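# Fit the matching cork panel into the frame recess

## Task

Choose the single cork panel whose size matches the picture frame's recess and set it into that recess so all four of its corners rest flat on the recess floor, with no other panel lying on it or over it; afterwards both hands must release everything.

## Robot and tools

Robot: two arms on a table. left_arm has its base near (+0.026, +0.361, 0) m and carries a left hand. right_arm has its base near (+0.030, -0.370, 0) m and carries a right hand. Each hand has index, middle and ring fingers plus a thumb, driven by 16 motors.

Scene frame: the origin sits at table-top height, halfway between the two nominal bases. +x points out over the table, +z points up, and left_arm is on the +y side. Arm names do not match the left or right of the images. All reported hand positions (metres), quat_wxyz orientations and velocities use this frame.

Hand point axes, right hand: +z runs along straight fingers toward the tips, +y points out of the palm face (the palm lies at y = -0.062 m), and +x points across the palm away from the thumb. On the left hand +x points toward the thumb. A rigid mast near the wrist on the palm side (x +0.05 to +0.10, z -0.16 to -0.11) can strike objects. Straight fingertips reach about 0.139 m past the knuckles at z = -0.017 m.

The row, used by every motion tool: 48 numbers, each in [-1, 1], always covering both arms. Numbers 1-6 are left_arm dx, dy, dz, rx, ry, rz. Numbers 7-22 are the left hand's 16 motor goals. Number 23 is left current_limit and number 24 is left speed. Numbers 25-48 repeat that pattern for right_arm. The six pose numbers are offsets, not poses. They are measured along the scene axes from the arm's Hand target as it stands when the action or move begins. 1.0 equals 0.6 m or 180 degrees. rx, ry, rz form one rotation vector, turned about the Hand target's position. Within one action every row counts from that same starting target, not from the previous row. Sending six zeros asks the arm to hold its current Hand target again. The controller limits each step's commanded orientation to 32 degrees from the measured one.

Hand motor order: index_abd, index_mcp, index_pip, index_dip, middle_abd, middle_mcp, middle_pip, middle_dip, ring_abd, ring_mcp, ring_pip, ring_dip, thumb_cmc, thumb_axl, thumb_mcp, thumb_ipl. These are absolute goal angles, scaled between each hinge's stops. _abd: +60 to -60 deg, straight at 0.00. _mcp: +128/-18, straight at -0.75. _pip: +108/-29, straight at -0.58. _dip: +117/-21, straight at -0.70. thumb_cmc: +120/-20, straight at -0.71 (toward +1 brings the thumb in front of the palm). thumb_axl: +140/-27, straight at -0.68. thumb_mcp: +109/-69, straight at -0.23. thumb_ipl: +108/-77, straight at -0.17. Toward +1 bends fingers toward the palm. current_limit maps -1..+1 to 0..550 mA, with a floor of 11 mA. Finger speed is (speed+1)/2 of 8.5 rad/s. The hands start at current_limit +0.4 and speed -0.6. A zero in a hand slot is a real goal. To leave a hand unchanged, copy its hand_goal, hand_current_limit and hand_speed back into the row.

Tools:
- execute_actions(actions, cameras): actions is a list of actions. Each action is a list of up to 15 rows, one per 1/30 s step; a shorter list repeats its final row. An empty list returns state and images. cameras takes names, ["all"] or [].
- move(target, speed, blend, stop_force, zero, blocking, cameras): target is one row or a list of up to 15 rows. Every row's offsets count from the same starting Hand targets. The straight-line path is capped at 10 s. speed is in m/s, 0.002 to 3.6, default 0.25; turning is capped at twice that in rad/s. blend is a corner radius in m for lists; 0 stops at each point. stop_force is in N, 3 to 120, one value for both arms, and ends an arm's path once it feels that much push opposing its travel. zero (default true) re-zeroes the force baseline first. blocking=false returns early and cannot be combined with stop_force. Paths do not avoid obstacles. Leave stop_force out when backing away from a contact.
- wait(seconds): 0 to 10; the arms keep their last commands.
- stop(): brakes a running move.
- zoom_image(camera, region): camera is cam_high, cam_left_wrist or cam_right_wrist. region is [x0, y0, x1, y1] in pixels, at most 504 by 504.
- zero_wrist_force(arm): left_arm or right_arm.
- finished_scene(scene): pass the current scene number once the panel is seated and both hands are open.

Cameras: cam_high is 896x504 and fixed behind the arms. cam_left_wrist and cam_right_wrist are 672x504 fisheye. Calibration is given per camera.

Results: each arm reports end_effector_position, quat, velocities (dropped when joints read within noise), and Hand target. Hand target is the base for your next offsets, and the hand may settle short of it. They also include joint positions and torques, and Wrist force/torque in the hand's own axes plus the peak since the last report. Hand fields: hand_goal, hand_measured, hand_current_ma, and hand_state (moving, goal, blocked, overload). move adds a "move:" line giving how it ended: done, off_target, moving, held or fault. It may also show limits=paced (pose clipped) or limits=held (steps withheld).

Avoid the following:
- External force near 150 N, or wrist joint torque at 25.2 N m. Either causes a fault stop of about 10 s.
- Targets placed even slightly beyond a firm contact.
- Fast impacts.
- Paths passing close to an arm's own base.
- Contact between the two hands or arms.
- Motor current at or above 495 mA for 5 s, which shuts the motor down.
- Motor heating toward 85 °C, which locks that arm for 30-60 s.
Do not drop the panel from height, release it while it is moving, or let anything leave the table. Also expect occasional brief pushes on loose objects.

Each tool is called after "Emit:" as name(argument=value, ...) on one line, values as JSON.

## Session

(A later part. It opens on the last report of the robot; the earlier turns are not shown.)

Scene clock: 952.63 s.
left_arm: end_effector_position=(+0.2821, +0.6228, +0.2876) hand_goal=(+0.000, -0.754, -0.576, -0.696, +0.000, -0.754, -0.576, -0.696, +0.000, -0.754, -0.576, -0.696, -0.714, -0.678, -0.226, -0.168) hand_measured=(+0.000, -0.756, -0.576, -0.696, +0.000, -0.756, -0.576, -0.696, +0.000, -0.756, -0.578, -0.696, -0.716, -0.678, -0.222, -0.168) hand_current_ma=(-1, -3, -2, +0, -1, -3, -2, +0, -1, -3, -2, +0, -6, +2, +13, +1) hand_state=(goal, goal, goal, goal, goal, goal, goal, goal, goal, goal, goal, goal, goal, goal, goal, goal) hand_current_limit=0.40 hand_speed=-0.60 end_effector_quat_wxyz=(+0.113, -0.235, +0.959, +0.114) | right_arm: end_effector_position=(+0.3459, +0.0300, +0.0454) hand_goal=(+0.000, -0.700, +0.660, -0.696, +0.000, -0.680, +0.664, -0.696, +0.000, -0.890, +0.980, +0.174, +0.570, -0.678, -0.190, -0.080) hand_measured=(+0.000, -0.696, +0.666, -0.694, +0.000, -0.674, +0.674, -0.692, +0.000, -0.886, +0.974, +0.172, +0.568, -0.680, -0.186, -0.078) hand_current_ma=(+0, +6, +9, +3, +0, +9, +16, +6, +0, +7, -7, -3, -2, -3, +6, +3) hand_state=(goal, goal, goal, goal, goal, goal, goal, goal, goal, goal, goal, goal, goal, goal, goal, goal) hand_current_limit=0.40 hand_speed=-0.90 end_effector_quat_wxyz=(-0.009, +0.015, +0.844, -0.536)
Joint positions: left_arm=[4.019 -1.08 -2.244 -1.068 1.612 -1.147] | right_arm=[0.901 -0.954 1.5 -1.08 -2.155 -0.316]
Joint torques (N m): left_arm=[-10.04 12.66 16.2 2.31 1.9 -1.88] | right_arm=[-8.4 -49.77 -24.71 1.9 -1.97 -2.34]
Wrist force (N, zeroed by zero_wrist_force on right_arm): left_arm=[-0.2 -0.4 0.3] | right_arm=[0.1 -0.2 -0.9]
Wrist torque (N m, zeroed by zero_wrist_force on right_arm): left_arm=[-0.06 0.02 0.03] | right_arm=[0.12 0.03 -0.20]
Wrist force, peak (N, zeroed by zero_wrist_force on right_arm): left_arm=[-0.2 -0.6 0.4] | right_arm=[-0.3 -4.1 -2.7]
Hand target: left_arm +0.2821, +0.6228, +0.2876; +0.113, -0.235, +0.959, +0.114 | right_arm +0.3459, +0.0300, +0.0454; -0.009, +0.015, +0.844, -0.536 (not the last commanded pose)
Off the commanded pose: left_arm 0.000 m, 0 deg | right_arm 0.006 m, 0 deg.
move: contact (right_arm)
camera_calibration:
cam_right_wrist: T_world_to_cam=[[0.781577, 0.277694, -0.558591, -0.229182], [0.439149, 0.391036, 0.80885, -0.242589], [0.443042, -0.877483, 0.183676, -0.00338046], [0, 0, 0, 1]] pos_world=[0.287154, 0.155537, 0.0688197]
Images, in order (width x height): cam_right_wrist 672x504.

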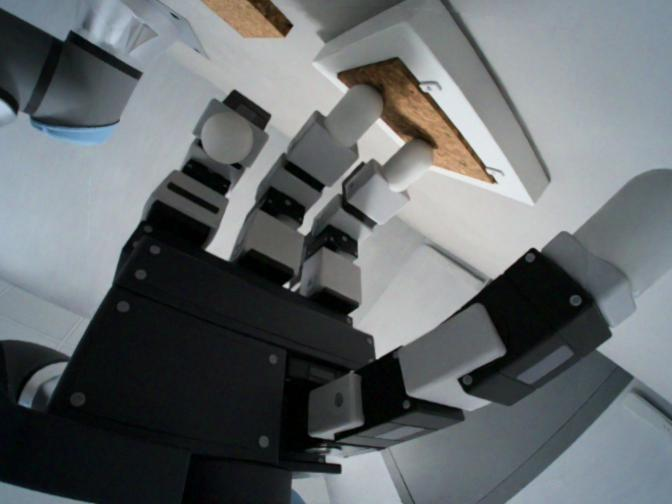

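Emit:
move(target=[[0,0,0,0,0,0,0,-0.754,-0.576,-0.696,0,-0.754,-0.576,-0.696,0,-0.754,-0.576,-0.696,-0.714,-0.678,-0.226,-0.168,0.4,-0.6,0,0,0.013,0,0,0,0,-0.70,0.66,-0.696,0,-0.68,0.665,-0.696,0,-0.89,0.98,0.174,0.571,-0.678,-0.19,-0.08,0.4,-0.9],[0,0,0,0,0,0,0,-0.754,-0.576,-0.696,0,-0.754,-0.576,-0.696,0,-0.754,-0.576,-0.696,-0.714,-0.678,-0.226,-0.168,0.4,-0.6,-0.005,-0.034,0.013,0,0,0,0,-0.70,0.66,-0.696,0,-0.68,0.665,-0.696,0,-0.89,0.98,0.174,0.571,-0.678,-0.19,-0.08,0.4,-0.9]], speed=0.08)

Emit:
move(target=[0,0,0,0,0,0,0,-0.754,-0.576,-0.696,0,-0.754,-0.576,-0.696,0,-0.754,-0.576,-0.696,-0.714,-0.678,-0.226,-0.168,0.4,-0.6,0,0,-0.03,0,0,0,0,-0.70,0.66,-0.696,0,-0.68,0.665,-0.696,0,-0.89,0.98,0.174,0.571,-0.678,-0.19,-0.08,0.4,-0.9], speed=0.01, stop_force=4)

Emit:
move(target=[[0,0,0,0,0,0,0,-0.754,-0.576,-0.696,0,-0.754,-0.576,-0.696,0,-0.754,-0.576,-0.696,-0.714,-0.678,-0.226,-0.168,0.4,-0.6,0,0,0.013,0,0,0,0,-0.70,0.66,-0.696,0,-0.68,0.665,-0.696,0,-0.89,0.98,0.174,0.571,-0.678,-0.19,-0.08,0.4,-0.9],[0,0,0,0,0,0,0,-0.754,-0.576,-0.696,0,-0.754,-0.576,-0.696,0,-0.754,-0.576,-0.696,-0.714,-0.678,-0.226,-0.168,0.4,-0.6,0.009,0.064,0.013,0,0,0,0,-0.70,0.66,-0.696,0,-0.68,0.665,-0.696,0,-0.89,0.98,0.174,0.571,-0.678,-0.19,-0.08,0.4,-0.9]], speed=0.08)

Emit:
move(target=[0,0,0,0,0,0,0,-0.754,-0.576,-0.696,0,-0.754,-0.576,-0.696,0,-0.754,-0.576,-0.696,-0.714,-0.678,-0.226,-0.168,0.4,-0.6,0,0,-0.03,0,0,0,0,-0.70,0.66,-0.696,0,-0.68,0.665,-0.696,0,-0.89,0.98,0.174,0.571,-0.678,-0.19,-0.08,0.4,-0.9], speed=0.01, stop_force=4)

Emit:
move(target=[[0,0,0,0,0,0,0,-0.754,-0.576,-0.696,0,-0.754,-0.576,-0.696,0,-0.754,-0.576,-0.696,-0.714,-0.678,-0.226,-0.168,0.4,-0.6,0,0,0.15,0,0,0,0,-0.70,0.66,-0.696,0,-0.68,0.665,-0.696,0,-0.89,0.98,0.174,0.571,-0.678,-0.19,-0.08,0.4,-0.9],[0,0,0,0,0,0,0,-0.754,-0.576,-0.696,0,-0.754,-0.576,-0.696,0,-0.754,-0.576,-0.696,-0.714,-0.678,-0.226,-0.168,0.4,-0.6,0.05,0.25,0.33,0,0,0,0,-0.70,0.66,-0.696,0,-0.68,0.665,-0.696,0,-0.89,0.98,0.174,0.571,-0.678,-0.19,-0.08,0.4,-0.9]], speed=[0.12,0.25], cameras=["cam_high"])

Emit:
zoom_image(camera="cam_high", region=[412, 214, 466, 266])

Scene clock: 992.53 s.
left_arm: end_effector_position=(+0.2821, +0.6228, +0.2876) hand_goal=(+0.000, -0.754, -0.576, -0.696, +0.000, -0.754, -0.576, -0.696, +0.000, -0.754, -0.576, -0.696, -0.714, -0.678, -0.226, -0.168) hand_measured=(+0.000, -0.756, -0.576, -0.696, +0.000, -0.756, -0.576, -0.696, +0.000, -0.756, -0.578, -0.696, -0.716, -0.678, -0.222, -0.168) hand_current_ma=(-1, -3, -2, +0, -1, -3, -2, +0, -1, -3, -2, +0, -6, +2, +13, +1) hand_state=(goal, goal, goal, goal, goal, goal, goal, goal, goal, goal, goal, goal, goal, goal, goal, goal) hand_current_limit=0.40 hand_speed=-0.60 end_effector_quat_wxyz=(+0.113, -0.235, +0.959, +0.114) | right_arm: end_effector_position=(+0.3430, +0.0096, +0.0532) hand_goal=(+0.000, -0.700, +0.660, -0.696, +0.000, -0.680, +0.664, -0.696, +0.000, -0.890, +0.980, +0.174, +0.570, -0.678, -0.190, -0.080) hand_measured=(+0.000, -0.696, +0.662, -0.694, +0.000, -0.674, +0.666, -0.694, +0.000, -0.886, +0.974, +0.172, +0.568, -0.680, -0.186, -0.078) hand_current_ma=(+0, +6, +2, +3, +0, +9, +2, +3, +0, +7, -7, -3, -2, -3, +6, +3) hand_state=(goal, goal, goal, goal, goal, goal, goal, goal, goal, goal, goal, goal, goal, goal, goal, goal) hand_current_limit=0.40 hand_speed=-0.90 end_effector_quat_wxyz=(-0.009, +0.015, +0.844, -0.536)
Joint positions: left_arm=[4.019 -1.08 -2.244 -1.068 1.612 -1.147] | right_arm=[0.883 -1.004 1.563 -1.1 -2.17 -0.327]
Joint torques (N m): left_arm=[-9.87 13.09 16.57 2.35 1.77 -1.84] | right_arm=[7.76 -39.5 -13.24 1.55 2.22 2.34]
Motor temperatures (°C): left_arm=[29 39 32 37 36 28] | right_arm=[25 28 39 40 44 29]
Wrist force (N, zeroed by zero_wrist_force on right_arm): left_arm=[-0.1 -0.4 0.3] | right_arm=[-0.5 0.0 -0.3]
Wrist torque (N m, zeroed by zero_wrist_force on right_arm): left_arm=[-0.07 0.02 0.04] | right_arm=[0.07 0.06 -0.04]
Wrist force, peak (N, zeroed by zero_wrist_force on right_arm): left_arm=[-0.1 -0.5 0.4] | right_arm=[-0.2 0.9 -1.2]
Hand target: left_arm +0.2821, +0.6228, +0.2876; +0.113, -0.235, +0.959, +0.114 | right_arm +0.3429, +0.0096, +0.0532; -0.009, +0.015, +0.844, -0.536
Off the commanded pose: left_arm 0.000 m, 0 deg | right_arm 0.000 m, 0 deg.
move: done

Scene clock: 994.37 s.
left_arm: end_effector_position=(+0.2821, +0.6228, +0.2876) hand_goal=(+0.000, -0.754, -0.576, -0.696, +0.000, -0.754, -0.576, -0.696, +0.000, -0.754, -0.576, -0.696, -0.714, -0.678, -0.226, -0.168) hand_measured=(+0.000, -0.756, -0.576, -0.696, +0.000, -0.756, -0.576, -0.696, +0.000, -0.756, -0.578, -0.696, -0.716, -0.678, -0.222, -0.168) hand_current_ma=(-1, -3, -2, +0, -1, -3, -2, +0, -1, -3, -2, +0, -6, +2, +13, +1) hand_state=(goal, goal, goal, goal, goal, goal, goal, goal, goal, goal, goal, goal, goal, goal, goal, goal) hand_current_limit=0.40 hand_speed=-0.60 end_effector_quat_wxyz=(+0.113, -0.235, +0.959, +0.114) | right_arm: end_effector_position=(+0.3429, +0.0096, +0.0452) hand_goal=(+0.000, -0.700, +0.660, -0.696, +0.000, -0.680, +0.664, -0.696, +0.000, -0.890, +0.980, +0.174, +0.570, -0.678, -0.190, -0.080) hand_measured=(+0.000, -0.698, +0.666, -0.692, +0.000, -0.680, +0.672, -0.692, +0.000, -0.886, +0.974, +0.172, +0.568, -0.680, -0.186, -0.078) hand_current_ma=(+0, +1, +8, +5, +0, +0, +14, +5, +0, +7, -7, -3, -2, -3, +6, +3) hand_state=(goal, goal, goal, goal, goal, goal, goal, goal, goal, goal, goal, goal, goal, goal, goal, goal) hand_current_limit=0.40 hand_speed=-0.90 end_effector_quat_wxyz=(-0.009, +0.015, +0.844, -0.536)
Joint positions: left_arm=[4.019 -1.08 -2.244 -1.068 1.612 -1.147] | right_arm=[0.883 -0.994 1.57 -1.117 -2.17 -0.326]
Joint torques (N m): left_arm=[-10.35 13.74 17.03 2.34 1.71 -1.77] | right_arm=[7.78 -48.45 -24.17 1.83 2.29 1.49]
Wrist force (N, zeroed by zero_wrist_force on right_arm): left_arm=[-0.2 -0.3 0.3] | right_arm=[0.0 -1.1 -0.6]
Wrist torque (N m, zeroed by zero_wrist_force on right_arm): left_arm=[-0.06 0.02 0.04] | right_arm=[0.14 0.00 -0.02]
Wrist force, peak (N, zeroed by zero_wrist_force on right_arm): left_arm=[-0.1 -0.5 0.3] | right_arm=[0.0 -4.4 -2.4]
Hand target: left_arm +0.2821, +0.6228, +0.2876; +0.113, -0.235, +0.959, +0.114 | right_arm +0.3429, +0.0096, +0.0452; -0.009, +0.015, +0.844, -0.536 (not the last commanded pose)
Off the commanded pose: left_arm 0.000 m, 0 deg | right_arm 0.010 m, 0 deg.
move: contact (right_arm)

Scene clock: 995.87 s.
left_arm: end_effector_position=(+0.2821, +0.6228, +0.2876) hand_goal=(+0.000, -0.754, -0.576, -0.696, +0.000, -0.754, -0.576, -0.696, +0.000, -0.754, -0.576, -0.696, -0.714, -0.678, -0.226, -0.168) hand_measured=(+0.000, -0.756, -0.576, -0.696, +0.000, -0.756, -0.576, -0.696, +0.000, -0.756, -0.578, -0.696, -0.716, -0.678, -0.222, -0.168) hand_current_ma=(-1, -3, -2, +0, -1, -3, -2, +0, -1, -3, -2, +0, -6, +2, +13, +1) hand_state=(goal, goal, goal, goal, goal, goal, goal, goal, goal, goal, goal, goal, goal, goal, goal, goal) hand_current_limit=0.40 hand_speed=-0.60 end_effector_quat_wxyz=(+0.113, -0.235, +0.959, +0.114) | right_arm: end_effector_position=(+0.3483, +0.0480, +0.0530) hand_goal=(+0.000, -0.700, +0.660, -0.696, +0.000, -0.680, +0.664, -0.696, +0.000, -0.890, +0.980, +0.174, +0.570, -0.678, -0.190, -0.080) hand_measured=(+0.000, -0.696, +0.662, -0.694, +0.000, -0.676, +0.666, -0.694, +0.000, -0.886, +0.974, +0.172, +0.568, -0.680, -0.186, -0.078) hand_current_ma=(+0, +6, +2, +3, +0, +6, +2, +3, +0, +7, -7, -3, -2, -3, +6, +3) hand_state=(goal, goal, goal, goal, goal, goal, goal, goal, goal, goal, goal, goal, goal, goal, goal, goal) hand_current_limit=0.40 hand_speed=-0.90 end_effector_quat_wxyz=(-0.009, +0.015, +0.844, -0.536)
Joint positions: left_arm=[4.019 -1.08 -2.244 -1.068 1.612 -1.147] | right_arm=[0.916 -0.927 1.429 -1.032 -2.142 -0.307]
Joint torques (N m): left_arm=[-10.48 12.83 16.81 2.37 1.7 -1.76] | right_arm=[-8.83 -45.06 -17.59 -1.54 -2.94 -2.49]
Wrist force (N, zeroed by zero_wrist_force on right_arm): left_arm=[0.0 -0.3 0.3] | right_arm=[-0.3 0.2 -0.7]
Wrist torque (N m, zeroed by zero_wrist_force on right_arm): left_arm=[-0.06 0.01 0.05] | right_arm=[0.11 0.04 -0.20]
Wrist force, peak (N, zeroed by zero_wrist_force on right_arm): left_arm=[-0.4 -0.5 0.0] | right_arm=[-0.2 -0.8 -1.0]
Hand target: left_arm +0.2821, +0.6228, +0.2876; +0.113, -0.235, +0.959, +0.114 | right_arm +0.3483, +0.0480, +0.0530; -0.009, +0.015, +0.844, -0.536
Off the commanded pose: left_arm 0.000 m, 0 deg | right_arm 0.000 m, 0 deg.
move: done

Scene clock: 997.70 s.
left_arm: end_effector_position=(+0.2821, +0.6228, +0.2876) hand_goal=(+0.000, -0.754, -0.576, -0.696, +0.000, -0.754, -0.576, -0.696, +0.000, -0.754, -0.576, -0.696, -0.714, -0.678, -0.226, -0.168) hand_measured=(+0.000, -0.756, -0.576, -0.696, +0.000, -0.756, -0.576, -0.696, +0.000, -0.756, -0.578, -0.696, -0.716, -0.678, -0.222, -0.168) hand_current_ma=(-1, -3, -2, +0, -1, -3, -2, +0, -1, -3, -2, +0, -6, +2, +13, +1) hand_state=(goal, goal, goal, goal, goal, goal, goal, goal, goal, goal, goal, goal, goal, goal, goal, goal) hand_current_limit=0.40 hand_speed=-0.60 end_effector_quat_wxyz=(+0.113, -0.235, +0.959, +0.114) | right_arm: end_effector_position=(+0.3483, +0.0480, +0.0452) hand_goal=(+0.000, -0.700, +0.660, -0.696, +0.000, -0.680, +0.664, -0.696, +0.000, -0.890, +0.980, +0.174, +0.570, -0.678, -0.190, -0.080) hand_measured=(+0.000, -0.700, +0.666, -0.692, +0.000, -0.682, +0.672, -0.692, +0.000, -0.886, +0.974, +0.172, +0.568, -0.680, -0.186, -0.078) hand_current_ma=(+0, +1, +9, +5, +0, -1, +14, +5, +0, +7, -7, -3, -2, -3, +6, +3) hand_state=(goal, goal, goal, goal, goal, goal, goal, goal, goal, goal, goal, goal, goal, goal, goal, goal) hand_current_limit=0.40 hand_speed=-0.90 end_effector_quat_wxyz=(-0.009, +0.015, +0.844, -0.536)
Joint positions: left_arm=[4.019 -1.08 -2.244 -1.068 1.612 -1.147] | right_arm=[0.916 -0.918 1.436 -1.048 -2.142 -0.307]
Joint torques (N m): left_arm=[-10.38 13.26 16.73 2.43 1.68 -1.74] | right_arm=[-6.84 -51.23 -25.74 1.85 -1.33 -2.4]
Wrist force (N, zeroed by zero_wrist_force on right_arm): left_arm=[-0.2 -0.4 0.1] | right_arm=[0.0 -1.5 -1.0]
Wrist torque (N m, zeroed by zero_wrist_force on right_arm): left_arm=[-0.06 0.03 0.03] | right_arm=[0.11 0.04 -0.19]
Wrist force, peak (N, zeroed by zero_wrist_force on right_arm): left_arm=[-0.1 -0.6 0.3] | right_arm=[-0.1 -5.2 -2.4]
Hand target: left_arm +0.2821, +0.6228, +0.2876; +0.113, -0.235, +0.959, +0.114 | right_arm +0.3483, +0.0480, +0.0452; -0.009, +0.015, +0.844, -0.536 (not the last commanded pose)
Off the commanded pose: left_arm 0.000 m, 0 deg | right_arm 0.010 m, 0 deg.
move: contact (right_arm)

Scene clock: 1000.20 s.
left_arm: end_effector_position=(+0.2821, +0.6228, +0.2876) hand_goal=(+0.000, -0.754, -0.576, -0.696, +0.000, -0.754, -0.576, -0.696, +0.000, -0.754, -0.576, -0.696, -0.714, -0.678, -0.226, -0.168) hand_measured=(+0.000, -0.756, -0.576, -0.696, +0.000, -0.756, -0.576, -0.696, +0.000, -0.756, -0.578, -0.696, -0.716, -0.678, -0.222, -0.168) hand_current_ma=(-1, -3, -2, +0, -1, -3, -2, +0, -1, -3, -2, +0, -6, +2, +13, +1) hand_state=(goal, goal, goal, goal, goal, goal, goal, goal, goal, goal, goal, goal, goal, goal, goal, goal) hand_current_limit=0.40 hand_speed=-0.60 end_effector_quat_wxyz=(+0.113, -0.235, +0.959, +0.114) | right_arm: end_effector_position=(+0.3779, +0.1969, +0.2427) hand_goal=(+0.000, -0.700, +0.660, -0.696, +0.000, -0.680, +0.664, -0.696, +0.000, -0.890, +0.980, +0.174, +0.570, -0.678, -0.190, -0.080) hand_measured=(+0.000, -0.696, +0.662, -0.694, +0.000, -0.676, +0.666, -0.694, +0.000, -0.886, +0.974, +0.172, +0.568, -0.680, -0.186, -0.078) hand_current_ma=(+0, +6, +1, +3, +0, +6, +1, +3, +0, +7, -7, -3, -1, -3, +6, +3) hand_state=(goal, goal, goal, goal, goal, goal, goal, goal, goal, goal, goal, goal, goal, goal, goal, goal) hand_current_limit=0.40 hand_speed=-0.90 end_effector_quat_wxyz=(+0.000, +0.012, +0.851, -0.524)
Joint positions: left_arm=[4.019 -1.08 -2.244 -1.068 1.612 -1.147] | right_arm=[1.006 -0.452 0.035 -0.122 -2.075 -0.268]
Joint torques (N m): left_arm=[-10.15 12.83 17.19 2.53 1.69 -1.66] | right_arm=[-3.24 -50.8 -24.76 2.14 -1.94 -2.49]
Wrist force (N, zeroed by zero_wrist_force on right_arm): left_arm=[0.1 -0.3 0.1] | right_arm=[-0.2 -0.1 -0.6]
Wrist torque (N m, zeroed by zero_wrist_force on right_arm): left_arm=[-0.05 -0.03 0.06] | right_arm=[0.07 0.03 0.00]
Wrist force, peak (N, zeroed by zero_wrist_force on right_arm): left_arm=[0.0 -0.6 0.3] | right_arm=[-0.2 -0.7 -2.4]
Hand target: left_arm +0.2821, +0.6228, +0.2876; +0.113, -0.235, +0.959, +0.114 | right_arm +0.3783, +0.1980, +0.2432; -0.009, +0.015, +0.844, -0.536
Off the commanded pose: left_arm 0.000 m, 0 deg | right_arm 0.001 m, 2 deg.
elbow stopped short (right arm): the move would have taken joint 3 (elbow) straighter than the controller allows.
move: done
Images, in order (width x height): cam_high 896x504.

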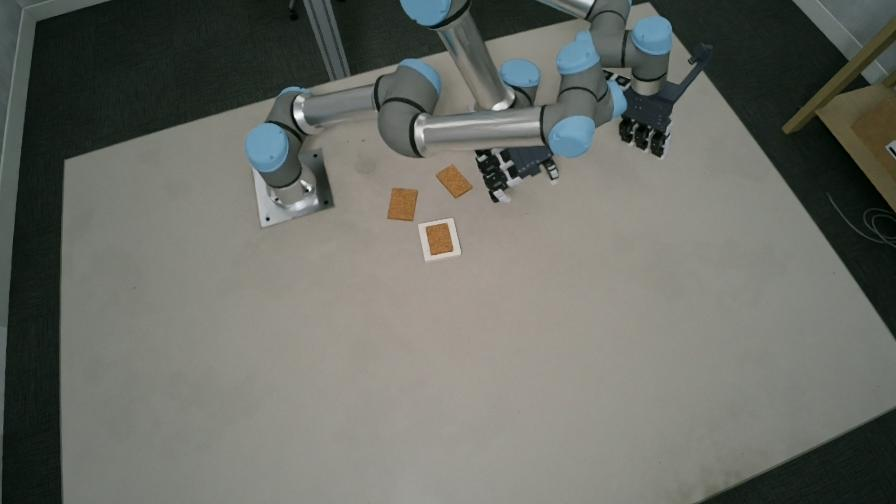

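Scaled by 9.333 from the camera's 896x504 image, which has a finer 1280x720 frame.

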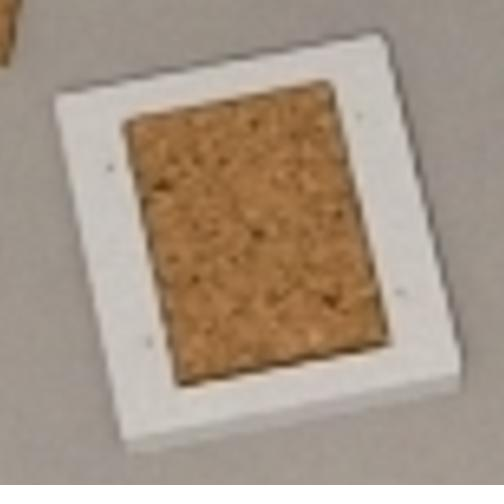

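Emit:
finished_scene(scene=1)

The scene is finished: the task was done.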